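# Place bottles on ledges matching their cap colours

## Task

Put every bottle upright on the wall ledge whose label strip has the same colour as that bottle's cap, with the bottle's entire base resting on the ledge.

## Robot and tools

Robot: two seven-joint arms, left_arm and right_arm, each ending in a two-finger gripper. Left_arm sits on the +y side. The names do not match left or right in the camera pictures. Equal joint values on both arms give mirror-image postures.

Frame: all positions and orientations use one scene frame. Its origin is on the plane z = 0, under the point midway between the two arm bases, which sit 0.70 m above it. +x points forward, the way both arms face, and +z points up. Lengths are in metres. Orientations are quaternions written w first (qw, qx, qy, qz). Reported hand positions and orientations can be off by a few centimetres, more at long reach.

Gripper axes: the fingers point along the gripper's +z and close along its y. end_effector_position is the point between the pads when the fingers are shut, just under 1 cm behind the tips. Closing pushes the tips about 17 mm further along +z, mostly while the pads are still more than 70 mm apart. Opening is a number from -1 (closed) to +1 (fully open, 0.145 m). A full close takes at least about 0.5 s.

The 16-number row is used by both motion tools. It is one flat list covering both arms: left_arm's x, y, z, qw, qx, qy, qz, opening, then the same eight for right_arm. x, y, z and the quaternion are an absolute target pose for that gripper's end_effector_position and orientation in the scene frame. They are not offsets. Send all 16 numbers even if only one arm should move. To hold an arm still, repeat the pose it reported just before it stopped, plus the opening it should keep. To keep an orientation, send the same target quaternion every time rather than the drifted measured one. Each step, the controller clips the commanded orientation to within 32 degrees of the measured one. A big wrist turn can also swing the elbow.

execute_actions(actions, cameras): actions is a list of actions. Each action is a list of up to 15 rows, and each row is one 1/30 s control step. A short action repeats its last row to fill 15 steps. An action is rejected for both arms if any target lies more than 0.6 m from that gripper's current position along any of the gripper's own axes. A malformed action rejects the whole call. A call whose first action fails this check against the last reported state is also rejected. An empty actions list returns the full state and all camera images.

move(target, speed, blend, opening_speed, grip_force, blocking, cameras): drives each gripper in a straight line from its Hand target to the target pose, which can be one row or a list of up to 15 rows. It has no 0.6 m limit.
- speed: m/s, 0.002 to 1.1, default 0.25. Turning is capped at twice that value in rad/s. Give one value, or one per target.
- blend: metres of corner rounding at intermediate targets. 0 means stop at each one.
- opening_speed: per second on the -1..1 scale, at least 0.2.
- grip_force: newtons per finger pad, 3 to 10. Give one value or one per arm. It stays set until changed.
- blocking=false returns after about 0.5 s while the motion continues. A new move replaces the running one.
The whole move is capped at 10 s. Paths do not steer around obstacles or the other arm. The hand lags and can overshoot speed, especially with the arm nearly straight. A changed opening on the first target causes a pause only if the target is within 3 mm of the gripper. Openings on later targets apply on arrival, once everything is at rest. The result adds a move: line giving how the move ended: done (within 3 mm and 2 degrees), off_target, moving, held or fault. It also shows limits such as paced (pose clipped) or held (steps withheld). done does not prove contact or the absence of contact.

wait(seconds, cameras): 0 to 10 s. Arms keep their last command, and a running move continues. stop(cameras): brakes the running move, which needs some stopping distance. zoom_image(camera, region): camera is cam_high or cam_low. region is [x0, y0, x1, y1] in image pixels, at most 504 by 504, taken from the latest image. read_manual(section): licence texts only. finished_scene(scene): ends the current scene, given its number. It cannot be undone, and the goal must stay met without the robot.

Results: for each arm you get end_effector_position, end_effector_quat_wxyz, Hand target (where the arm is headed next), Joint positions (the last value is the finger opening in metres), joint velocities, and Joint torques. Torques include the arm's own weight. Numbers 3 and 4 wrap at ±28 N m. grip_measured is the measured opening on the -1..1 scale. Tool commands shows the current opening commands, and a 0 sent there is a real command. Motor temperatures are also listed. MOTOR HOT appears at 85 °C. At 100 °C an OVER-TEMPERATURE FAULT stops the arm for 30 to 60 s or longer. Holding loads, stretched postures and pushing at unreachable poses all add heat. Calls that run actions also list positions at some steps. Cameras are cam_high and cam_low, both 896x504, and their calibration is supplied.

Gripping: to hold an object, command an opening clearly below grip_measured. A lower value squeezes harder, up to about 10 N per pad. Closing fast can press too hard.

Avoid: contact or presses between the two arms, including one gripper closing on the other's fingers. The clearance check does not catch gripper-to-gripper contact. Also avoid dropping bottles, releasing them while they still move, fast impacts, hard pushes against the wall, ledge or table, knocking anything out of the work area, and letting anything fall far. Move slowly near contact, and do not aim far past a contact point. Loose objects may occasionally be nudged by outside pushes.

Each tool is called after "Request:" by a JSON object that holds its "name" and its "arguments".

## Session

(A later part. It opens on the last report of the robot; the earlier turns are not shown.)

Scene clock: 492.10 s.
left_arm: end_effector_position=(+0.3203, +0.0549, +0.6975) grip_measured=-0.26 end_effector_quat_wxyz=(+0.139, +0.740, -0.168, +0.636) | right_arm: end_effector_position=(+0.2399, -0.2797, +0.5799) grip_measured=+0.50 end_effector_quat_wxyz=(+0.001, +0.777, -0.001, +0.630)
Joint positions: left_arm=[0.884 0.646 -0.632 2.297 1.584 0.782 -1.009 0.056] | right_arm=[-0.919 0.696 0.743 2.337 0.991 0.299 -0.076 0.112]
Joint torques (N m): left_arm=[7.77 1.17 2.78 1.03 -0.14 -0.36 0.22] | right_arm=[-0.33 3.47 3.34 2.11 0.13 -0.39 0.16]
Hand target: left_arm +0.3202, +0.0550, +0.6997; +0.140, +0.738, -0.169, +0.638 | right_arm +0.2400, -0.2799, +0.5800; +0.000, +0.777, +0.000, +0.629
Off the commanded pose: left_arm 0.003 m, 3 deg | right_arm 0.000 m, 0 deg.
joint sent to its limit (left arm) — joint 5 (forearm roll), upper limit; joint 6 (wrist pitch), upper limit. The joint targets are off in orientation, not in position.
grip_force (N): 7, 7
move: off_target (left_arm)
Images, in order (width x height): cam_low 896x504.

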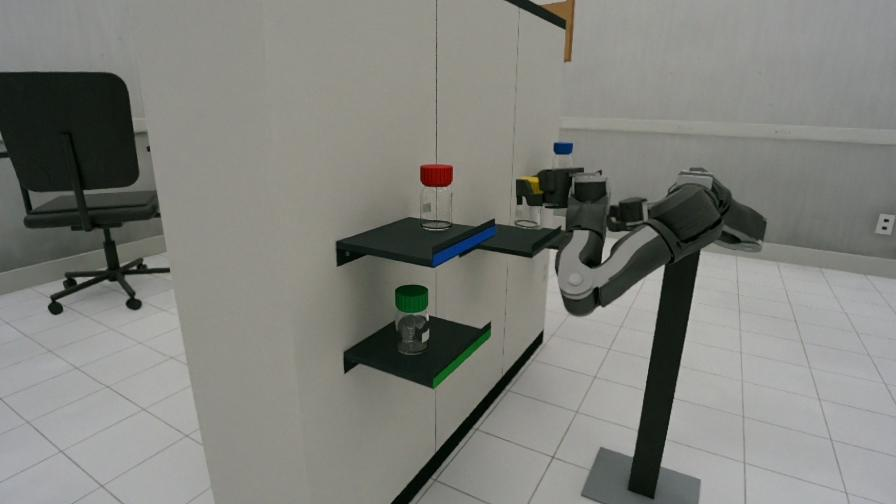

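Request:
{"name": "move", "arguments": {"target": [[0.385,0.022,0.69,0.136,0.7586,-0.168,0.614,-0.5,0.24,-0.28,0.58,0,0.777,0,0.629,0.5],[0.385,0.022,0.656,0.136,0.7586,-0.168,0.614,-0.5,0.24,-0.28,0.58,0,0.777,0,0.629,0.5]], "speed": [0.08,0.04], "cameras": ["all"]}}

Request:
{"name": "zoom_image", "arguments": {"camera": "cam_high", "region": [430, 205, 560, 310]}}

Request:
{"name": "zoom_image", "arguments": {"camera": "cam_low", "region": [430, 130, 620, 280]}}

Scene clock: 501.90 s.
left_arm: end_effector_position=(+0.3856, +0.0230, +0.6546) grip_measured=-0.26 end_effector_quat_wxyz=(+0.133, +0.762, -0.168, +0.611) | right_arm: end_effector_position=(+0.2399, -0.2797, +0.5799) grip_measured=+0.50 end_effector_quat_wxyz=(+0.001, +0.777, -0.001, +0.630)
Joint positions: left_arm=[0.94 0.487 -0.829 1.923 1.302 0.692 -0.773 0.056] | right_arm=[-0.919 0.696 0.743 2.337 0.991 0.299 -0.076 0.112]
Joint torques (N m): left_arm=[8.11 0.25 2.5 3.02 -0.36 -0.77 0.23] | right_arm=[-0.36 3.49 3.33 2.17 0.13 -0.4 0.16]
Hand target: left_arm +0.3850, +0.0220, +0.6560; +0.136, +0.759, -0.168, +0.614 | right_arm +0.2400, -0.2799, +0.5800; +0.000, +0.777, +0.000, +0.629
Off the commanded pose: left_arm 0.002 m, 1 deg | right_arm 0.000 m, 0 deg.
grip_force (N): 7, 7
move: done

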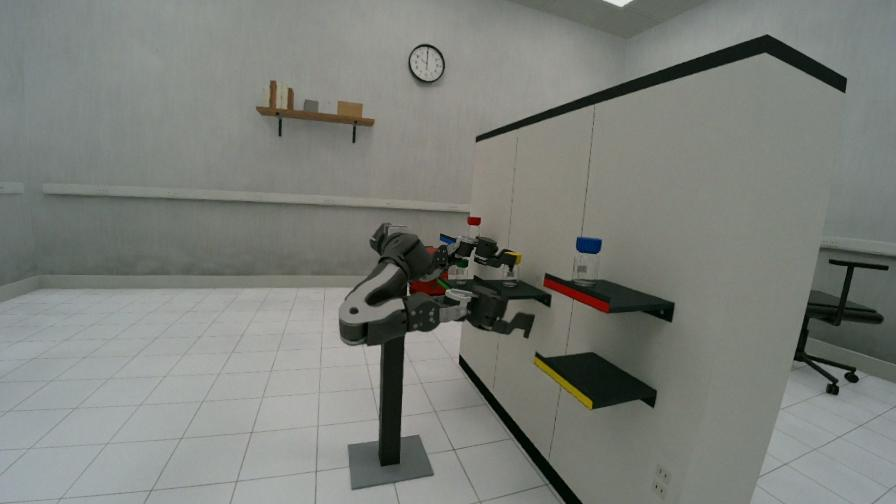

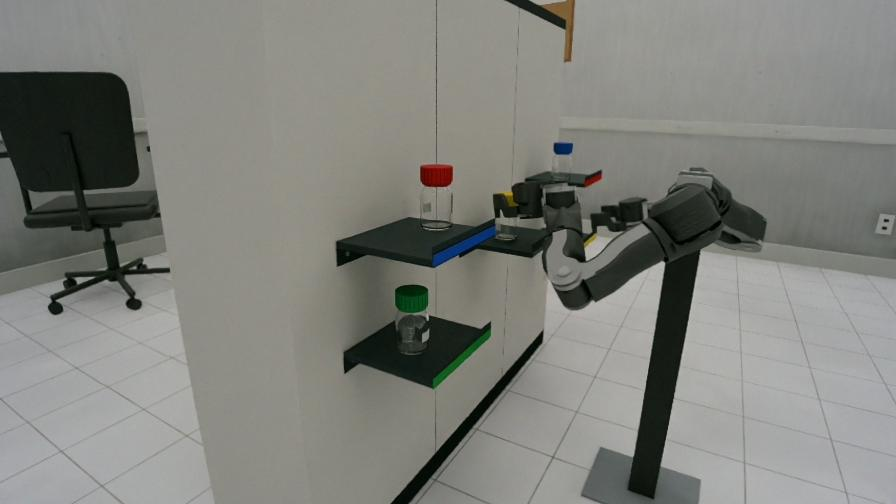

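Scaled by 3.877 from the camera's 896x504 image, which has a finer 1280x720 frame.

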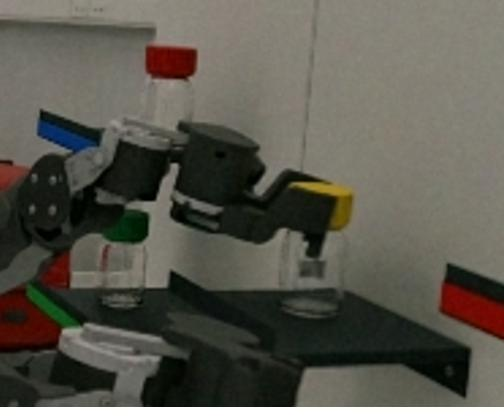

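Scaled by 2.653 from the camera's 896x504 image, which has a finer 1280x720 frame.

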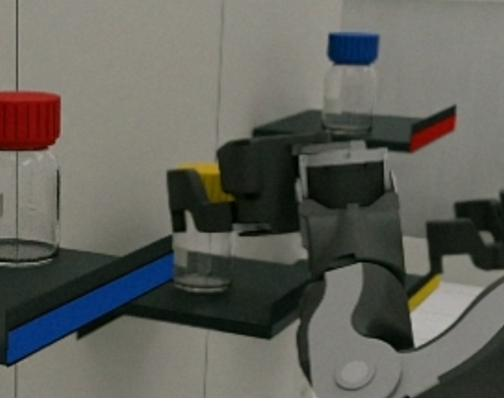

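Request:
{"name": "move", "arguments": {"target": [0.385,0.022,0.650,0.136,0.7586,-0.168,0.614,-0.5,0.24,-0.28,0.58,0,0.777,0,0.629,0.5], "speed": 0.015}}

Request:
{"name": "move", "arguments": {"target": [0.385,0.022,0.645,0.136,0.7586,-0.168,0.614,-0.5,0.24,-0.28,0.58,0,0.777,0,0.629,0.5], "speed": 0.015}}

Scene clock: 507.50 s.
left_arm: end_effector_position=(+0.3861, +0.0234, +0.6535) grip_measured=-0.26 end_effector_quat_wxyz=(+0.134, +0.757, -0.165, +0.618) | right_arm: end_effector_position=(+0.2399, -0.2797, +0.5799) grip_measured=+0.50 end_effector_quat_wxyz=(+0.001, +0.777, -0.001, +0.630)
Joint positions: left_arm=[0.927 0.491 -0.833 1.924 1.275 0.668 -0.759 0.056] | right_arm=[-0.919 0.696 0.743 2.337 0.991 0.299 -0.076 0.112]
Joint torques (N m): left_arm=[7 0.57 1.59 2.61 -0.2 -0.57 0.26] | right_arm=[-0.28 3.42 3.4 2.21 0.14 -0.4 0.16]
Hand target: left_arm +0.3850, +0.0220, +0.6501; +0.136, +0.759, -0.168, +0.614 | right_arm +0.2400, -0.2799, +0.5800; +0.000, +0.777, +0.000, +0.629
Off the commanded pose: left_arm 0.004 m, 1 deg | right_arm 0.000 m, 0 deg.
grip_force (N): 7, 7
move: off_target (left_arm)

Scene clock: 508.30 s.
left_arm: end_effector_position=(+0.3865, +0.0241, +0.6527) grip_measured=-0.26 end_effector_quat_wxyz=(+0.135, +0.752, -0.161, +0.625) | right_arm: end_effector_position=(+0.2399, -0.2797, +0.5799) grip_measured=+0.50 end_effector_quat_wxyz=(+0.001, +0.777, -0.001, +0.630)
Joint positions: left_arm=[0.921 0.5 -0.846 1.926 1.256 0.636 -0.752 0.056] | right_arm=[-0.919 0.696 0.743 2.337 0.991 0.299 -0.076 0.112]
Joint torques (N m): left_arm=[6.42 0.59 0.98 1.98 0.04 -0.25 0.3] | right_arm=[-0.41 3.47 3.3 2.14 0.15 -0.41 0.15]
Hand target: left_arm +0.3849, +0.0220, +0.6449; +0.136, +0.759, -0.168, +0.614 | right_arm +0.2400, -0.2799, +0.5800; +0.000, +0.777, +0.000, +0.629
Off the commanded pose: left_arm 0.008 m, 2 deg | right_arm 0.000 m, 0 deg.
grip_force (N): 7, 7
move: off_target (left_arm)

Contact at ~.653. Release, retreat, and go to a clear waiting pose.

Request:
{"name": "move", "arguments": {"target": [[0.385,0.022,0.653,0.136,0.7586,-0.168,0.614,-0.5,0.24,-0.28,0.58,0,0.777,0,0.629,0.5],[0.385,0.022,0.653,0.136,0.7586,-0.168,0.614,0.1,0.24,-0.28,0.58,0,0.777,0,0.629,0.5],[0.30,0.062,0.655,0.136,0.7586,-0.168,0.614,0.1,0.24,-0.28,0.58,0,0.777,0,0.629,0.5],[0.25,0.23,0.60,0,0.777,0,0.629,0.1,0.24,-0.28,0.58,0,0.777,0,0.629,0.5]], "speed": [0.015,0.05,0.08,0.15], "blend": [0,0,0.01,0], "opening_speed": 0.5, "cameras": ["all"]}}

Request:
{"name": "zoom_image", "arguments": {"camera": "cam_high", "region": [430, 205, 560, 310]}}

Request:
{"name": "zoom_image", "arguments": {"camera": "cam_low", "region": [430, 130, 620, 280]}}

Scene clock: 526.20 s.
left_arm: end_effector_position=(+0.2507, +0.2301, +0.6009) grip_measured=+0.10 end_effector_quat_wxyz=(+0.049, +0.754, -0.042, +0.653) | right_arm: end_effector_position=(+0.2399, -0.2797, +0.5799) grip_measured=+0.50 end_effector_quat_wxyz=(+0.001, +0.777, -0.001, +0.630)
Joint positions: left_arm=[0.273 1.946 -1.069 2.432 1.316 -0.661 -0.55 0.083] | right_arm=[-0.919 0.696 0.743 2.337 0.991 0.299 -0.076 0.112]
Joint torques (N m): left_arm=[1.73 4 0.9 1.54 -0.15 -0.65 -0.03] | right_arm=[-0.38 3.57 3.28 2.19 0.12 -0.39 0.16]
Hand target: left_arm +0.2504, +0.2305, +0.5996; +0.049, +0.755, -0.039, +0.652 | right_arm +0.2400, -0.2799, +0.5800; +0.000, +0.777, +0.000, +0.629
Off the commanded pose: left_arm 0.001 m, 8 deg | right_arm 0.000 m, 0 deg.
joint read past its limit (left arm) — joint 4 (elbow), upper limit, where the elbow is as bent as it goes.
joint sent to its limit (left arm) — joint 4 (elbow), upper limit, where the elbow is as bent as it goes. The joint targets are off in orientation, not in position.
grip_force (N): 7, 7
move: off_target (left_arm)

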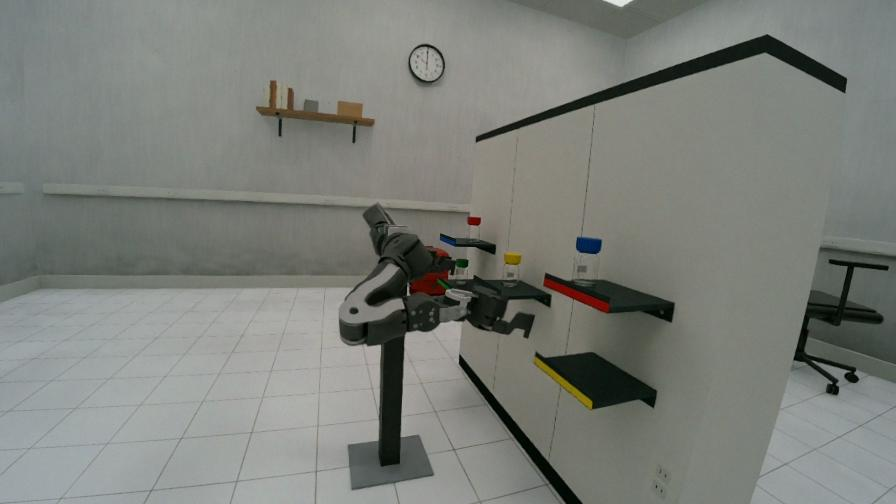

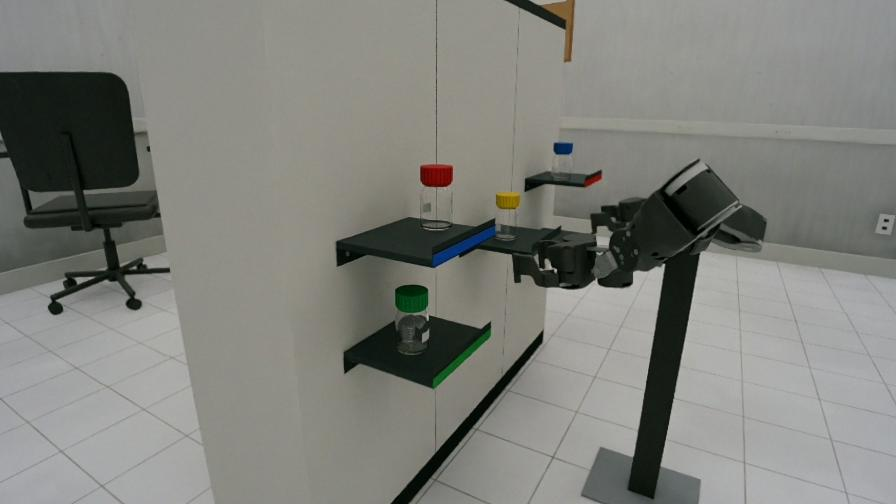

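Scaled by 3.877 from the camera's 896x504 image, which has a finer 1280x720 frame.

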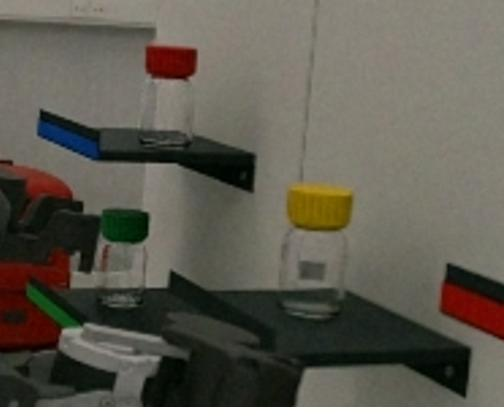

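Scaled by 2.653 from the camera's 896x504 image, which has a finer 1280x720 frame.

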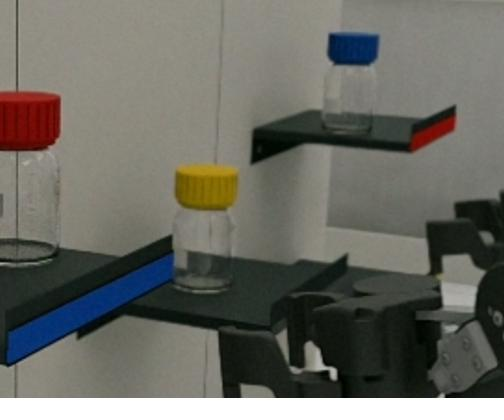

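Request:
{"name": "move", "arguments": {"target": [0.25,0.32,0.60,0,0.777,0,0.629,0.1,0.29,-0.05,0.65,-0.136,0.7586,0.168,0.614,0.5], "speed": 0.15}}

Request:
{"name": "move", "arguments": {"target": [0.25,0.32,0.60,0,0.777,0,0.629,0.1,0.335,-0.026,0.65,-0.136,0.7586,0.168,0.614,0.5], "speed": 0.1, "cameras": ["all"]}}

Request:
{"name": "zoom_image", "arguments": {"camera": "cam_high", "region": [430, 205, 560, 310]}}

Request:
{"name": "zoom_image", "arguments": {"camera": "cam_low", "region": [430, 130, 620, 280]}}

Scene clock: 543.27 s.
left_arm: end_effector_position=(+0.2511, +0.3200, +0.6006) grip_measured=+0.10 end_effector_quat_wxyz=(-0.017, +0.744, +0.012, +0.667) | right_arm: end_effector_position=(+0.2900, -0.0503, +0.6509) grip_measured=+0.50 end_effector_quat_wxyz=(-0.138, +0.758, +0.167, +0.616)
Joint positions: left_arm=[0.839 2.012 -1.563 2.194 1.44 -0.604 -0.268 0.083] | right_arm=[0.613 0.625 -0.643 2.438 1.41 0.783 -1.03 0.112]
Joint torques (N m): left_arm=[0.91 4 1.61 0.58 0.07 -0.71 0.25] | right_arm=[4.21 0.7 1.29 1.59 -0.2 -0.1 -0.17]
Hand target: left_arm +0.2507, +0.3198, +0.5993; -0.015, +0.746, +0.012, +0.666 | right_arm +0.2900, -0.0500, +0.6500; -0.136, +0.759, +0.168, +0.614
Off the commanded pose: left_arm 0.001 m, 6 deg | right_arm 0.001 m, 0 deg.
joint read past its limit (left arm) — joint 2 (shoulder roll), upper limit.
joint sent to its limit (left arm) — joint 2 (shoulder roll), upper limit. The joint targets are off in orientation, not in position.
joint sent to its limit (right arm) — joint 6 (wrist pitch), upper limit. The joint targets still meet the commanded pose.
grip_force (N): 7, 7
move: off_target (left_arm)

Scene clock: 544.13 s.
left_arm: end_effector_position=(+0.2511, +0.3199, +0.6003) grip_measured=+0.10 end_effector_quat_wxyz=(-0.016, +0.745, +0.012, +0.667) | right_arm: end_effector_position=(+0.3359, -0.0275, +0.6501) grip_measured=+0.50 end_effector_quat_wxyz=(-0.133, +0.760, +0.166, +0.614)
Joint positions: left_arm=[0.838 2.012 -1.563 2.194 1.443 -0.605 -0.264 0.083] | right_arm=[0.76 0.494 -0.742 2.187 1.315 0.774 -0.942 0.112]
Joint torques (N m): left_arm=[0.91 4 1.69 0.65 0 -0.71 0.17] | right_arm=[4.81 0.2 2.11 2.1 -0.31 -0.35 0.21]
Hand target: left_arm +0.2507, +0.3197, +0.5993; -0.015, +0.745, +0.012, +0.666 | right_arm +0.3350, -0.0261, +0.6499; -0.136, +0.759, +0.168, +0.614
Off the commanded pose: left_arm 0.001 m, 6 deg | right_arm 0.002 m, 0 deg.
joint read past its limit (left arm) — joint 2 (shoulder roll), upper limit.
joint sent to its limit (left arm) — joint 2 (shoulder roll), upper limit. The joint targets are off in orientation, not in position.
grip_force (N): 7, 7
move: off_target (left_arm)

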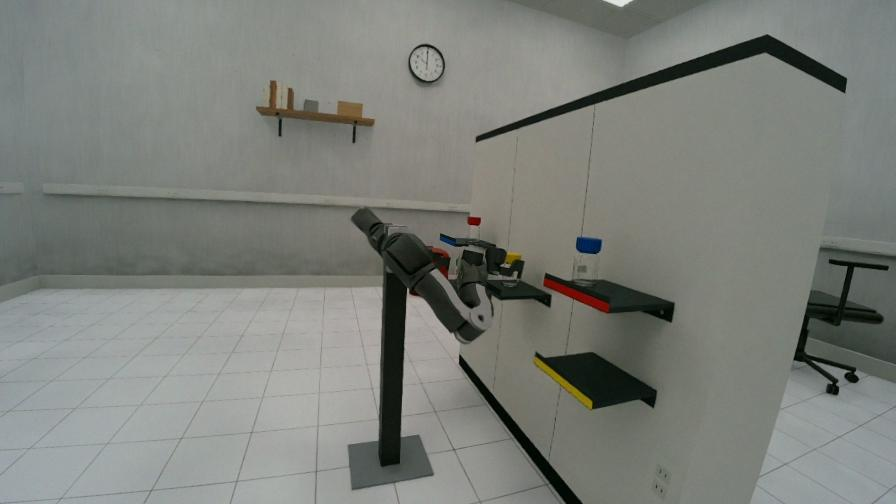

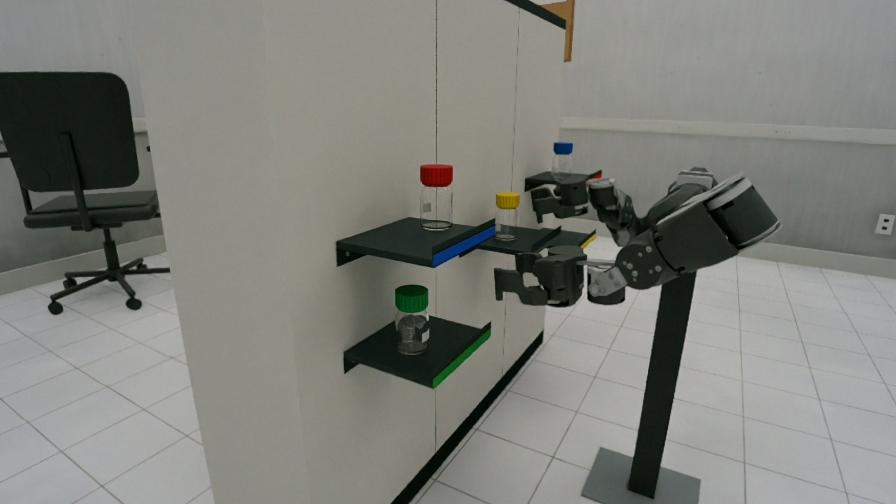

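Scaled by 3.877 from the camera's 896x504 image, which has a finer 1280x720 frame.

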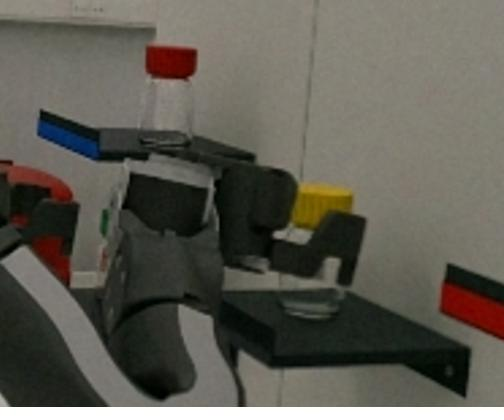

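Scaled by 2.653 from the camera's 896x504 image, which has a finer 1280x720 frame.

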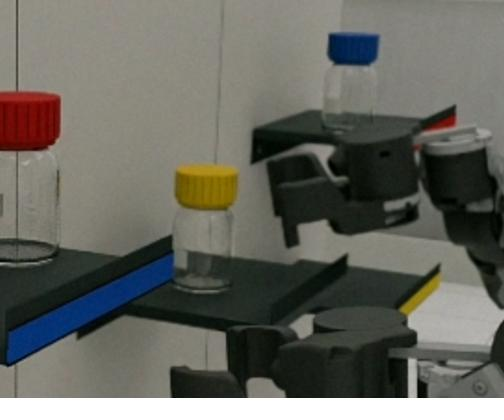

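Request:
{"name": "move", "arguments": {"target": [[0.25,0.32,0.60,0,0.777,0,0.629,0.1,0.334,-0.006,0.653,-0.136,0.7586,0.168,0.614,0.5],[0.25,0.32,0.60,0,0.777,0,0.629,0.1,0.386,0.018,0.653,-0.136,0.7586,0.168,0.614,0.5]], "speed": 0.06, "cameras": ["all"]}}

Request:
{"name": "zoom_image", "arguments": {"camera": "cam_high", "region": [430, 205, 560, 310]}}

Request:
{"name": "zoom_image", "arguments": {"camera": "cam_low", "region": [430, 130, 620, 280]}}

Scene clock: 571.30 s.
left_arm: end_effector_position=(+0.2511, +0.3199, +0.6003) grip_measured=+0.10 end_effector_quat_wxyz=(-0.015, +0.745, +0.012, +0.667) | right_arm: end_effector_position=(+0.3868, +0.0162, +0.6529) grip_measured=+0.50 end_effector_quat_wxyz=(-0.133, +0.760, +0.166, +0.614)
Joint positions: left_arm=[0.837 2.012 -1.563 2.193 1.444 -0.605 -0.262 0.083] | right_arm=[0.927 0.288 -0.847 1.846 1.2 0.725 -0.841 0.112]
Joint torques (N m): left_arm=[0.88 4.02 1.73 0.72 -0.01 -0.71 0.14] | right_arm=[6.18 -0.94 2.47 2.21 -0.3 -0.4 0.18]
Hand target: left_arm +0.2507, +0.3198, +0.5993; -0.015, +0.745, +0.012, +0.666 | right_arm +0.3860, +0.0180, +0.6529; -0.136, +0.759, +0.168, +0.614
Off the commanded pose: left_arm 0.001 m, 6 deg | right_arm 0.002 m, 0 deg.
joint read past its limit (left arm) — joint 2 (shoulder roll), upper limit.
joint sent to its limit (left arm) — joint 2 (shoulder roll), upper limit. The joint targets are off in orientation, not in position.
grip_force (N): 7, 7
move: off_target (left_arm)

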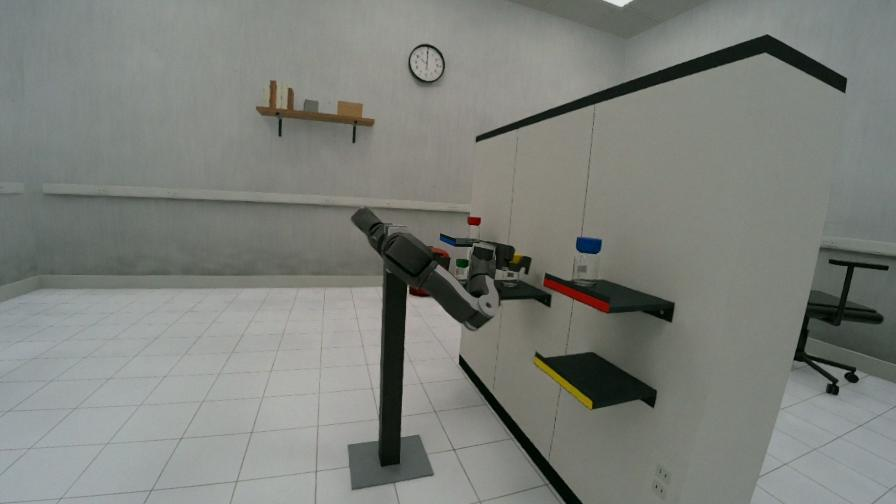

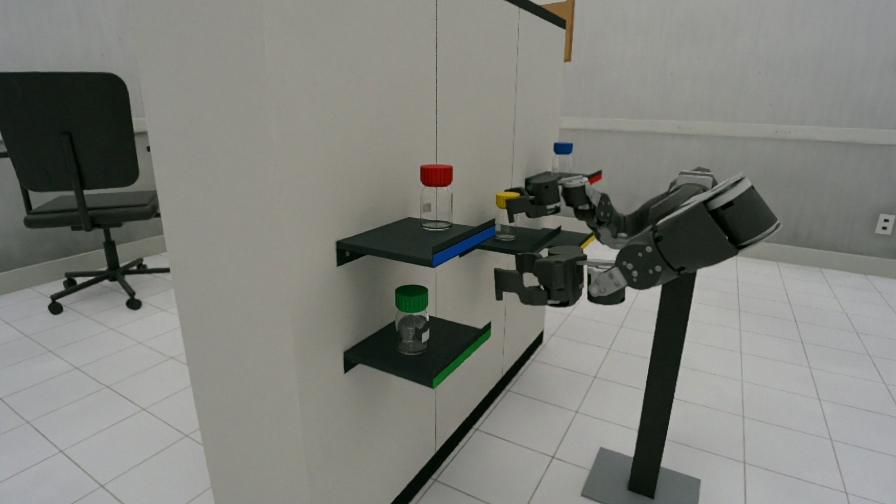

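Scaled by 3.877 from the camera's 896x504 image, which has a finer 1280x720 frame.

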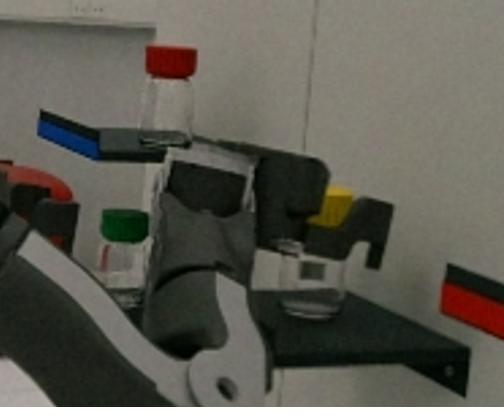

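Scaled by 2.653 from the camera's 896x504 image, which has a finer 1280x720 frame.

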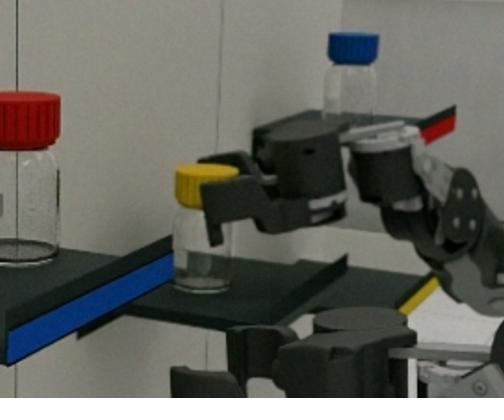

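Request:
{"name": "move", "arguments": {"target": [[0.25,0.32,0.60,0,0.777,0,0.629,0.1,0.389,0.0215,0.653,-0.136,0.7586,0.168,0.614,0.5],[0.25,0.32,0.60,0,0.777,0,0.629,0.1,0.389,0.0215,0.653,-0.136,0.7586,0.168,0.614,-0.45]], "speed": 0.04, "opening_speed": 0.4, "cameras": ["all"]}}

Request:
{"name": "zoom_image", "arguments": {"camera": "cam_high", "region": [430, 205, 560, 310]}}

Request:
{"name": "zoom_image", "arguments": {"camera": "cam_low", "region": [430, 130, 620, 280]}}

Scene clock: 603.27 s.
left_arm: end_effector_position=(+0.2511, +0.3199, +0.6003) grip_measured=+0.10 end_effector_quat_wxyz=(-0.015, +0.745, +0.012, +0.667) | right_arm: end_effector_position=(+0.3888, +0.0211, +0.6528) grip_measured=-0.24 end_effector_quat_wxyz=(-0.137, +0.760, +0.167, +0.614)
Joint positions: left_arm=[0.837 2.012 -1.563 2.193 1.444 -0.605 -0.262 0.083] | right_arm=[0.929 0.267 -0.847 1.824 1.184 0.725 -0.828 0.058]
Joint torques (N m): left_arm=[0.91 4.02 1.73 0.7 -0.01 -0.71 0.13] | right_arm=[6.61 -0.8 2.65 1.91 -0.29 -0.33 0.13]
Hand target: left_arm +0.2507, +0.3198, +0.5993; -0.015, +0.745, +0.012, +0.666 | right_arm +0.3890, +0.0215, +0.6530; -0.136, +0.759, +0.168, +0.614
Off the commanded pose: left_arm 0.001 m, 6 deg | right_arm 0.001 m, 0 deg.
joint read past its limit (left arm) — joint 2 (shoulder roll), upper limit.
joint sent to its limit (left arm) — joint 2 (shoulder roll), upper limit. The joint targets are off in orientation, not in position.
grip_force (N): 7, 7
move: off_target (left_arm)

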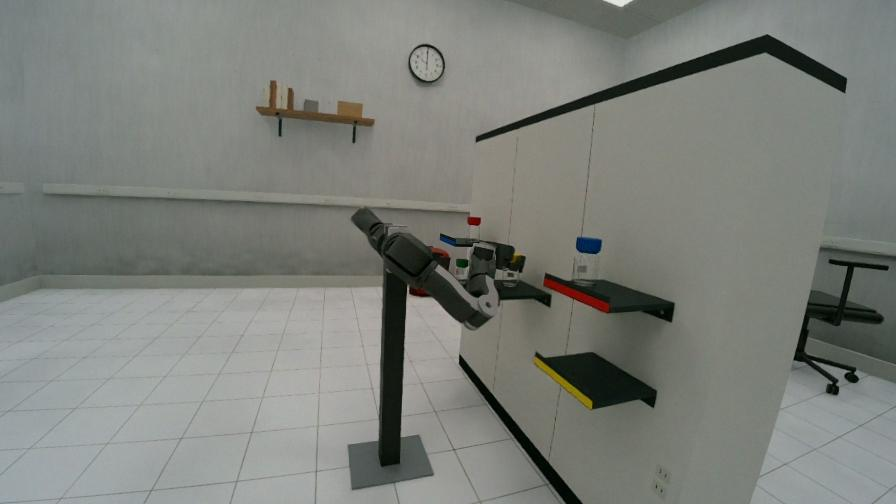

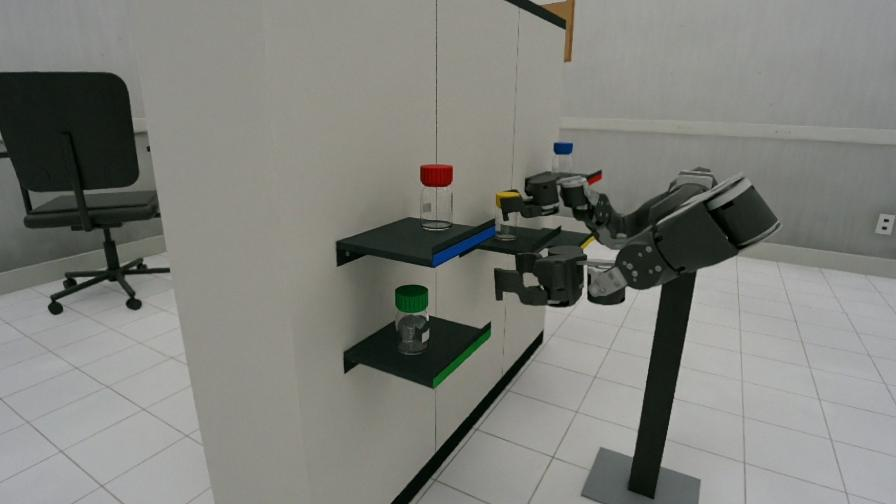

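Scaled by 3.877 from the camera's 896x504 image, which has a finer 1280x720 frame.

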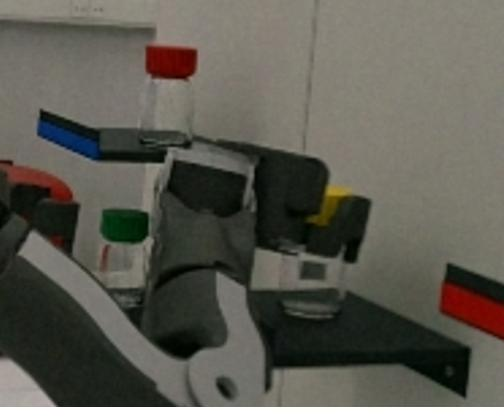

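Scaled by 2.653 from the camera's 896x504 image, which has a finer 1280x720 frame.

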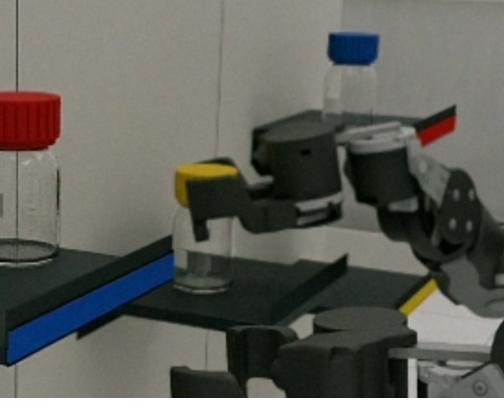

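Request:
{"name": "move", "arguments": {"target": [[0.25,0.32,0.60,0,0.777,0,0.629,0.1,0.389,0.0215,0.692,-0.136,0.7586,0.168,0.614,-0.5],[0.25,0.32,0.60,0,0.777,0,0.629,0.1,0.275,-0.032,0.692,-0.136,0.7586,0.168,0.614,-0.5],[0.25,0.32,0.60,0,0.777,0,0.629,0.1,0.25,-0.22,0.64,0,0.777,0,0.629,-0.5],[0.25,0.32,0.60,0,0.777,0,0.629,0.1,0.24,-0.38,0.594,0,0.777,0,0.629,-0.5]], "speed": [0.06,0.1,0.15,0.15], "blend": [0.003,0.02,0.03,0], "cameras": ["all"]}}

Request:
{"name": "zoom_image", "arguments": {"camera": "cam_high", "region": [400, 200, 700, 420]}}

Scene clock: 625.47 s.
left_arm: end_effector_position=(+0.2511, +0.3199, +0.6003) grip_measured=+0.10 end_effector_quat_wxyz=(-0.015, +0.745, +0.012, +0.667) | right_arm: end_effector_position=(+0.2395, -0.3806, +0.5900) grip_measured=-0.24 end_effector_quat_wxyz=(+0.000, +0.782, -0.004, +0.623)
Joint positions: left_arm=[0.837 2.012 -1.563 2.193 1.444 -0.605 -0.261 0.083] | right_arm=[-0.816 0.749 1.02 1.918 0.995 0.399 0.388 0.058]
Joint torques (N m): left_arm=[0.91 4.02 1.73 0.72 -0.02 -0.71 0.13] | right_arm=[0.62 4.76 4.81 2.44 0.37 -0.65 0.2]
Hand target: left_arm +0.2507, +0.3197, +0.5993; -0.015, +0.745, +0.012, +0.666 | right_arm +0.2400, -0.3801, +0.5940; +0.000, +0.777, +0.000, +0.629
Off the commanded pose: left_arm 0.001 m, 6 deg | right_arm 0.004 m, 1 deg.
joint read past its limit (left arm) — joint 2 (shoulder roll), upper limit.
joint sent to its limit (left arm) — joint 2 (shoulder roll), upper limit. The joint targets are off in orientation, not in position.
grip_force (N): 7, 7
move: off_target (left_arm, right_arm)

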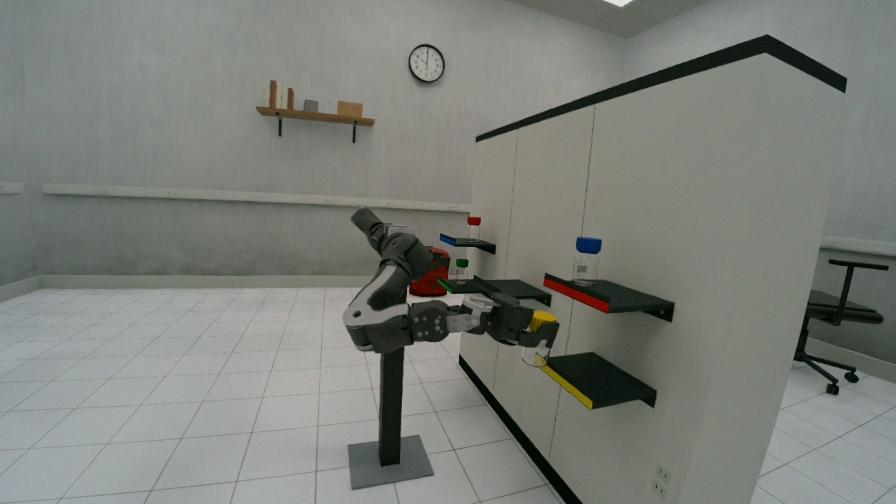

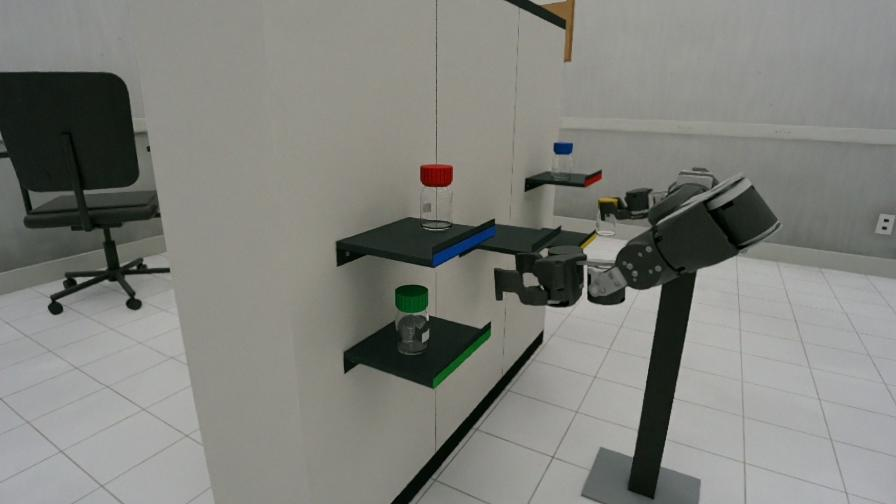

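Scaled by 1.680 from the camera's 896x504 image, which has a finer 1280x720 frame.

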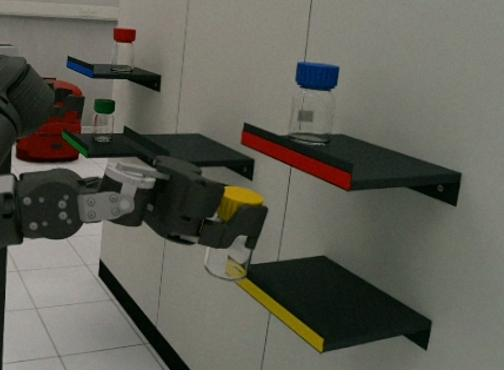

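Request:
{"name": "move", "arguments": {"target": [[0.25,0.32,0.60,0,0.777,0,0.629,0.1,0.32,-0.38,0.594,0,0.777,0,0.629,-0.5]], "speed": 0.08, "cameras": ["all"]}}

Request:
{"name": "zoom_image", "arguments": {"camera": "cam_high", "region": [480, 220, 700, 420]}}

Scene clock: 642.87 s.
left_arm: end_effector_position=(+0.2511, +0.3199, +0.6003) grip_measured=+0.10 end_effector_quat_wxyz=(-0.015, +0.745, +0.012, +0.667) | right_arm: end_effector_position=(+0.3195, -0.3793, +0.5930) grip_measured=-0.24 end_effector_quat_wxyz=(-0.002, +0.779, +0.002, +0.627)
Joint positions: left_arm=[0.837 2.012 -1.563 2.193 1.444 -0.605 -0.261 0.083] | right_arm=[-0.381 0.974 0.618 1.712 0.988 0.426 0.233 0.058]
Joint torques (N m): left_arm=[0.88 4.02 1.73 0.73 -0.02 -0.7 0.13] | right_arm=[3.02 6.84 3.44 2.19 0.26 -0.55 -0.14]
Hand target: left_arm +0.2507, +0.3197, +0.5993; -0.015, +0.745, +0.012, +0.666 | right_arm +0.3200, -0.3800, +0.5940; +0.000, +0.777, +0.000, +0.629
Off the commanded pose: left_arm 0.001 m, 6 deg | right_arm 0.001 m, 0 deg.
joint read past its limit (left arm) — joint 2 (shoulder roll), upper limit.
joint sent to its limit (left arm) — joint 2 (shoulder roll), upper limit. The joint targets are off in orientation, not in position.
grip_force (N): 7, 7
move: off_target (left_arm)

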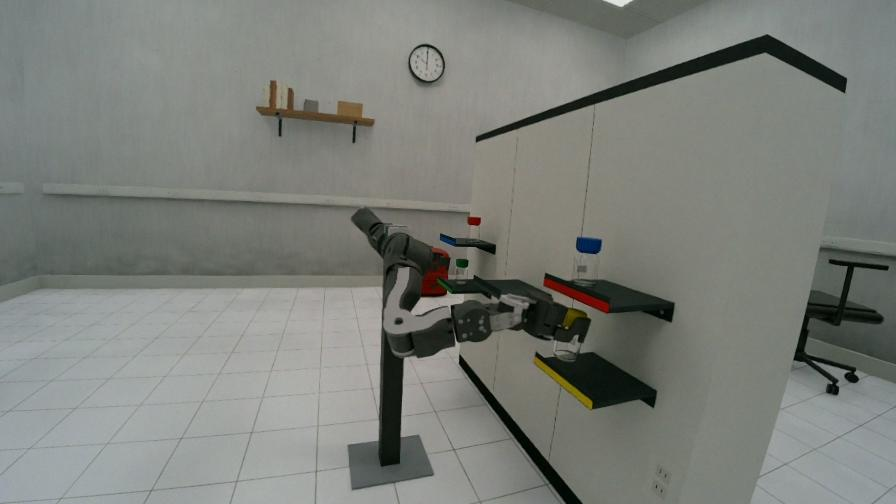

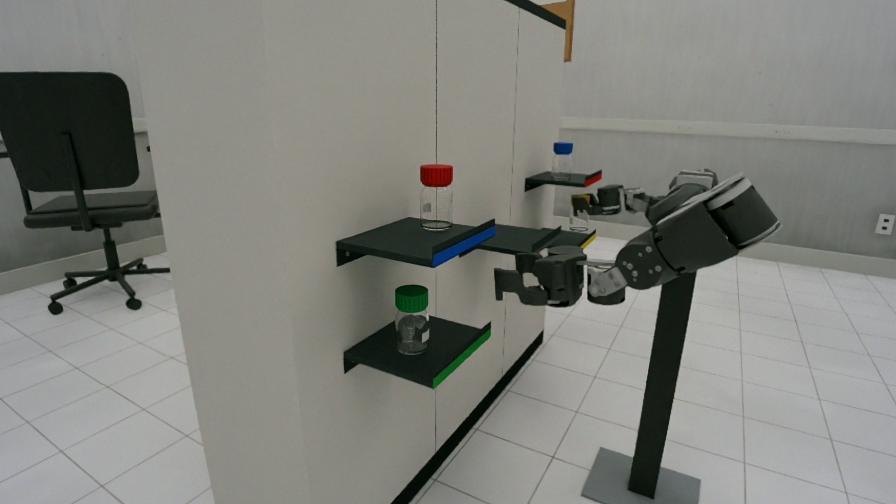

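Scaled by 2.291 from the camera's 896x504 image, which has a finer 1280x720 frame.

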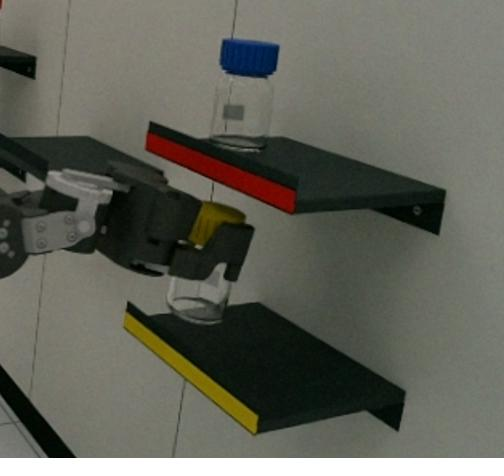

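Request:
{"name": "move", "arguments": {"target": [[0.25,0.32,0.60,0,0.777,0,0.629,0.1,0.378,-0.39,0.594,0,0.777,0,0.629,-0.5],[0.25,0.32,0.60,0,0.777,0,0.629,0.1,0.378,-0.39,0.570,0,0.777,0,0.629,-0.5]], "speed": [0.08,0.03]}}

Request:
{"name": "move", "arguments": {"target": [0.25,0.32,0.60,0,0.777,0,0.629,0.1,0.378,-0.39,0.564,0,0.777,0,0.629,-0.5], "speed": 0.015}}

Request:
{"name": "move", "arguments": {"target": [0.25,0.32,0.60,0,0.777,0,0.629,0.1,0.378,-0.39,0.558,0,0.777,0,0.629,-0.5], "speed": 0.015, "cameras": ["all"]}}

Request:
{"name": "zoom_image", "arguments": {"camera": "cam_high", "region": [480, 220, 700, 420]}}

Scene clock: 658.93 s.
left_arm: end_effector_position=(+0.2511, +0.3200, +0.6002) grip_measured=+0.10 end_effector_quat_wxyz=(-0.015, +0.745, +0.012, +0.667) | right_arm: end_effector_position=(+0.3775, -0.3907, +0.5682) grip_measured=-0.24 end_effector_quat_wxyz=(+0.002, +0.781, -0.002, +0.625)
Joint positions: left_arm=[0.837 2.012 -1.563 2.192 1.444 -0.605 -0.261 0.083] | right_arm=[0.098 0.963 0.198 1.39 0.852 0.364 0.275 0.058]
Joint torques (N m): left_arm=[0.88 4.02 1.74 0.73 -0.02 -0.71 0.13] | right_arm=[4.18 7.35 3.56 2.63 0.28 -0.75 0.19]
Hand target: left_arm +0.2508, +0.3199, +0.5993; -0.015, +0.745, +0.012, +0.666 | right_arm +0.3780, -0.3899, +0.5700; +0.000, +0.777, +0.000, +0.629
Off the commanded pose: left_arm 0.001 m, 6 deg | right_arm 0.002 m, 1 deg.
joint read past its limit (left arm) — joint 2 (shoulder roll), upper limit.
joint sent to its limit (left arm) — joint 2 (shoulder roll), upper limit. The joint targets are off in orientation, not in position.
grip_force (N): 7, 7
move: off_target (left_arm)

Scene clock: 662.67 s.
left_arm: end_effector_position=(+0.2511, +0.3200, +0.6002) grip_measured=+0.10 end_effector_quat_wxyz=(-0.015, +0.745, +0.012, +0.667) | right_arm: end_effector_position=(+0.3775, -0.3903, +0.5615) grip_measured=-0.24 end_effector_quat_wxyz=(+0.001, +0.782, -0.001, +0.624)
Joint positions: left_arm=[0.837 2.012 -1.563 2.192 1.444 -0.605 -0.261 0.083] | right_arm=[0.098 0.944 0.198 1.378 0.828 0.353 0.286 0.058]
Joint torques (N m): left_arm=[0.91 4 1.74 0.73 -0.02 -0.71 0.13] | right_arm=[4.1 7.16 3.93 2.62 0.29 -0.78 0.2]
Hand target: left_arm +0.2508, +0.3199, +0.5993; -0.015, +0.745, +0.012, +0.666 | right_arm +0.3780, -0.3900, +0.5639; +0.000, +0.777, +0.000, +0.629
Off the commanded pose: left_arm 0.001 m, 6 deg | right_arm 0.003 m, 1 deg.
joint read past its limit (left arm) — joint 2 (shoulder roll), upper limit.
joint sent to its limit (left arm) — joint 2 (shoulder roll), upper limit. The joint targets are off in orientation, not in position.
grip_force (N): 7, 7
move: off_target (left_arm)

Scene clock: 666.40 s.
left_arm: end_effector_position=(+0.2511, +0.3200, +0.6002) grip_measured=+0.10 end_effector_quat_wxyz=(-0.015, +0.745, +0.012, +0.667) | right_arm: end_effector_position=(+0.3776, -0.3903, +0.5559) grip_measured=-0.24 end_effector_quat_wxyz=(+0.001, +0.781, -0.001, +0.624)
Joint positions: left_arm=[0.837 2.012 -1.563 2.192 1.444 -0.605 -0.261 0.083] | right_arm=[0.098 0.926 0.198 1.365 0.809 0.338 0.297 0.058]
Joint torques (N m): left_arm=[0.88 4 1.73 0.73 -0.02 -0.71 0.13] | right_arm=[4.1 7.21 3.92 2.59 0.32 -0.74 0.2]
Hand target: left_arm +0.2508, +0.3199, +0.5993; -0.015, +0.745, +0.012, +0.666 | right_arm +0.3780, -0.3900, +0.5580; +0.000, +0.777, +0.000, +0.629
Off the commanded pose: left_arm 0.001 m, 6 deg | right_arm 0.002 m, 1 deg.
joint read past its limit (left arm) — joint 2 (shoulder roll), upper limit.
joint sent to its limit (left arm) — joint 2 (shoulder roll), upper limit. The joint targets are off in orientation, not in position.
grip_force (N): 7, 7
move: off_target (left_arm)

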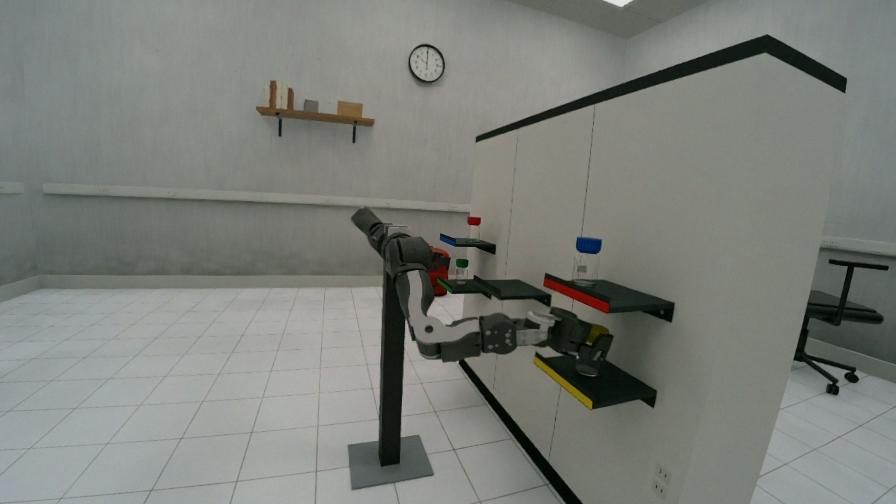

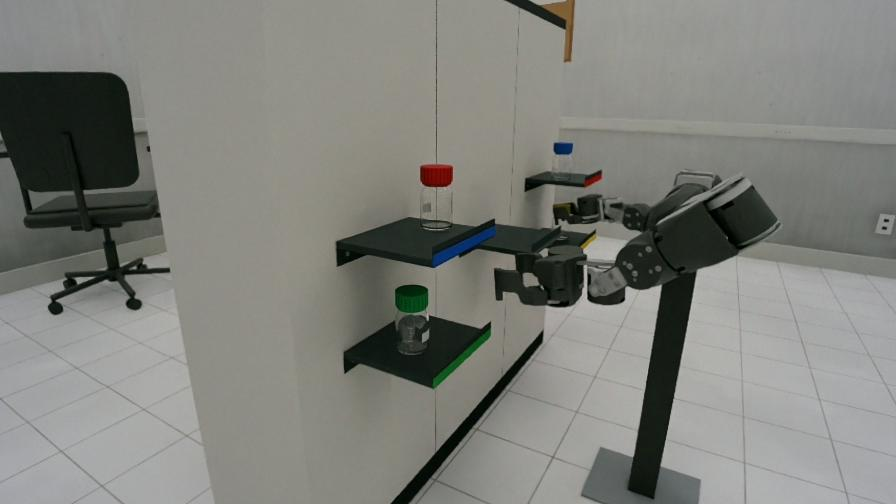

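Scaled by 2.291 from the camera's 896x504 image, which has a finer 1280x720 frame.

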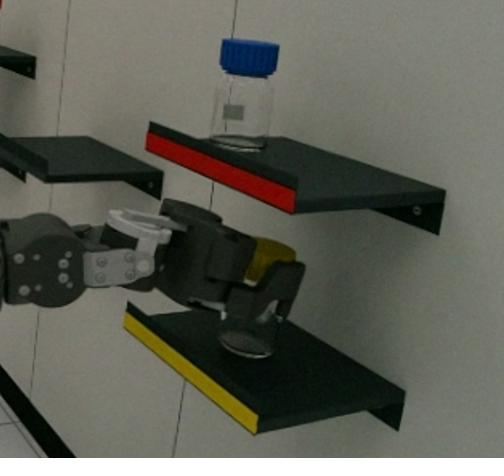

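Request:
{"name": "move", "arguments": {"target": [0.25,0.32,0.60,0,0.777,0,0.629,0.1,0.378,-0.39,0.552,0,0.777,0,0.629,-0.5], "speed": 0.015}}

Request:
{"name": "move", "arguments": {"target": [0.25,0.32,0.60,0,0.777,0,0.629,0.1,0.378,-0.39,0.546,0,0.777,0,0.629,-0.5], "speed": 0.015}}

Request:
{"name": "move", "arguments": {"target": [0.25,0.32,0.60,0,0.777,0,0.629,0.1,0.378,-0.39,0.540,0,0.777,0,0.629,-0.5], "speed": 0.015}}

Scene clock: 678.73 s.
left_arm: end_effector_position=(+0.2511, +0.3200, +0.6002) grip_measured=+0.10 end_effector_quat_wxyz=(-0.015, +0.745, +0.012, +0.667) | right_arm: end_effector_position=(+0.3782, -0.3911, +0.5557) grip_measured=-0.24 end_effector_quat_wxyz=(+0.001, +0.775, -0.001, +0.632)
Joint positions: left_arm=[0.837 2.012 -1.563 2.192 1.444 -0.605 -0.261 0.083] | right_arm=[0.098 0.919 0.197 1.353 0.806 0.309 0.303 0.058]
Joint torques (N m): left_arm=[0.88 4 1.74 0.73 -0.02 -0.7 0.13] | right_arm=[3.39 6.87 2.1 2.24 0.22 -0.49 0.09]
Hand target: left_arm +0.2508, +0.3199, +0.5993; -0.015, +0.745, +0.012, +0.666 | right_arm +0.3780, -0.3900, +0.5520; +0.000, +0.777, +0.000, +0.629
Off the commanded pose: left_arm 0.001 m, 6 deg | right_arm 0.004 m, 0 deg.
joint read past its limit (left arm) — joint 2 (shoulder roll), upper limit.
joint sent to its limit (left arm) — joint 2 (shoulder roll), upper limit. The joint targets are off in orientation, not in position.
grip_force (N): 7, 7
move: off_target (left_arm, right_arm)

Scene clock: 682.47 s.
left_arm: end_effector_position=(+0.2511, +0.3200, +0.6002) grip_measured=+0.10 end_effector_quat_wxyz=(-0.015, +0.745, +0.012, +0.667) | right_arm: end_effector_position=(+0.3792, -0.3907, +0.5554) grip_measured=-0.24 end_effector_quat_wxyz=(+0.002, +0.768, +0.002, +0.641)
Joint positions: left_arm=[0.837 2.012 -1.563 2.192 1.444 -0.605 -0.261 0.083] | right_arm=[0.097 0.919 0.183 1.342 0.812 0.267 0.304 0.058]
Joint torques (N m): left_arm=[0.88 4 1.73 0.73 -0.02 -0.7 0.13] | right_arm=[2.68 6.9 1.13 1.77 0.25 -0.07 -0.03]
Hand target: left_arm +0.2508, +0.3199, +0.5993; -0.015, +0.745, +0.012, +0.666 | right_arm +0.3779, -0.3899, +0.5461; +0.000, +0.777, +0.000, +0.629
Off the commanded pose: left_arm 0.001 m, 6 deg | right_arm 0.009 m, 2 deg.
joint read past its limit (left arm) — joint 2 (shoulder roll), upper limit.
joint sent to its limit (left arm) — joint 2 (shoulder roll), upper limit. The joint targets are off in orientation, not in position.
grip_force (N): 7, 7
move: off_target (left_arm, right_arm)

Scene clock: 686.40 s.
left_arm: end_effector_position=(+0.2511, +0.3200, +0.6002) grip_measured=+0.10 end_effector_quat_wxyz=(-0.015, +0.745, +0.012, +0.667) | right_arm: end_effector_position=(+0.3800, -0.3904, +0.5545) grip_measured=-0.24 end_effector_quat_wxyz=(+0.001, +0.761, +0.004, +0.648)
Joint positions: left_arm=[0.837 2.012 -1.563 2.192 1.444 -0.605 -0.261 0.083] | right_arm=[0.087 0.957 0.128 1.329 0.872 0.2 0.281 0.058]
Joint torques (N m): left_arm=[0.91 4.02 1.73 0.73 -0.02 -0.71 0.13] | right_arm=[1.75 6.4 0.61 1.31 0.13 0.3 -0.16]
Hand target: left_arm +0.2508, +0.3199, +0.5993; -0.015, +0.745, +0.012, +0.666 | right_arm +0.3776, -0.3899, +0.5399; +0.000, +0.777, +0.000, +0.629
Off the commanded pose: left_arm 0.001 m, 6 deg | right_arm 0.015 m, 3 deg.
joint read past its limit (left arm) — joint 2 (shoulder roll), upper limit.
joint sent to its limit (left arm) — joint 2 (shoulder roll), upper limit. The joint targets are off in orientation, not in position.
grip_force (N): 7, 7
move: off_target (left_arm, right_arm)


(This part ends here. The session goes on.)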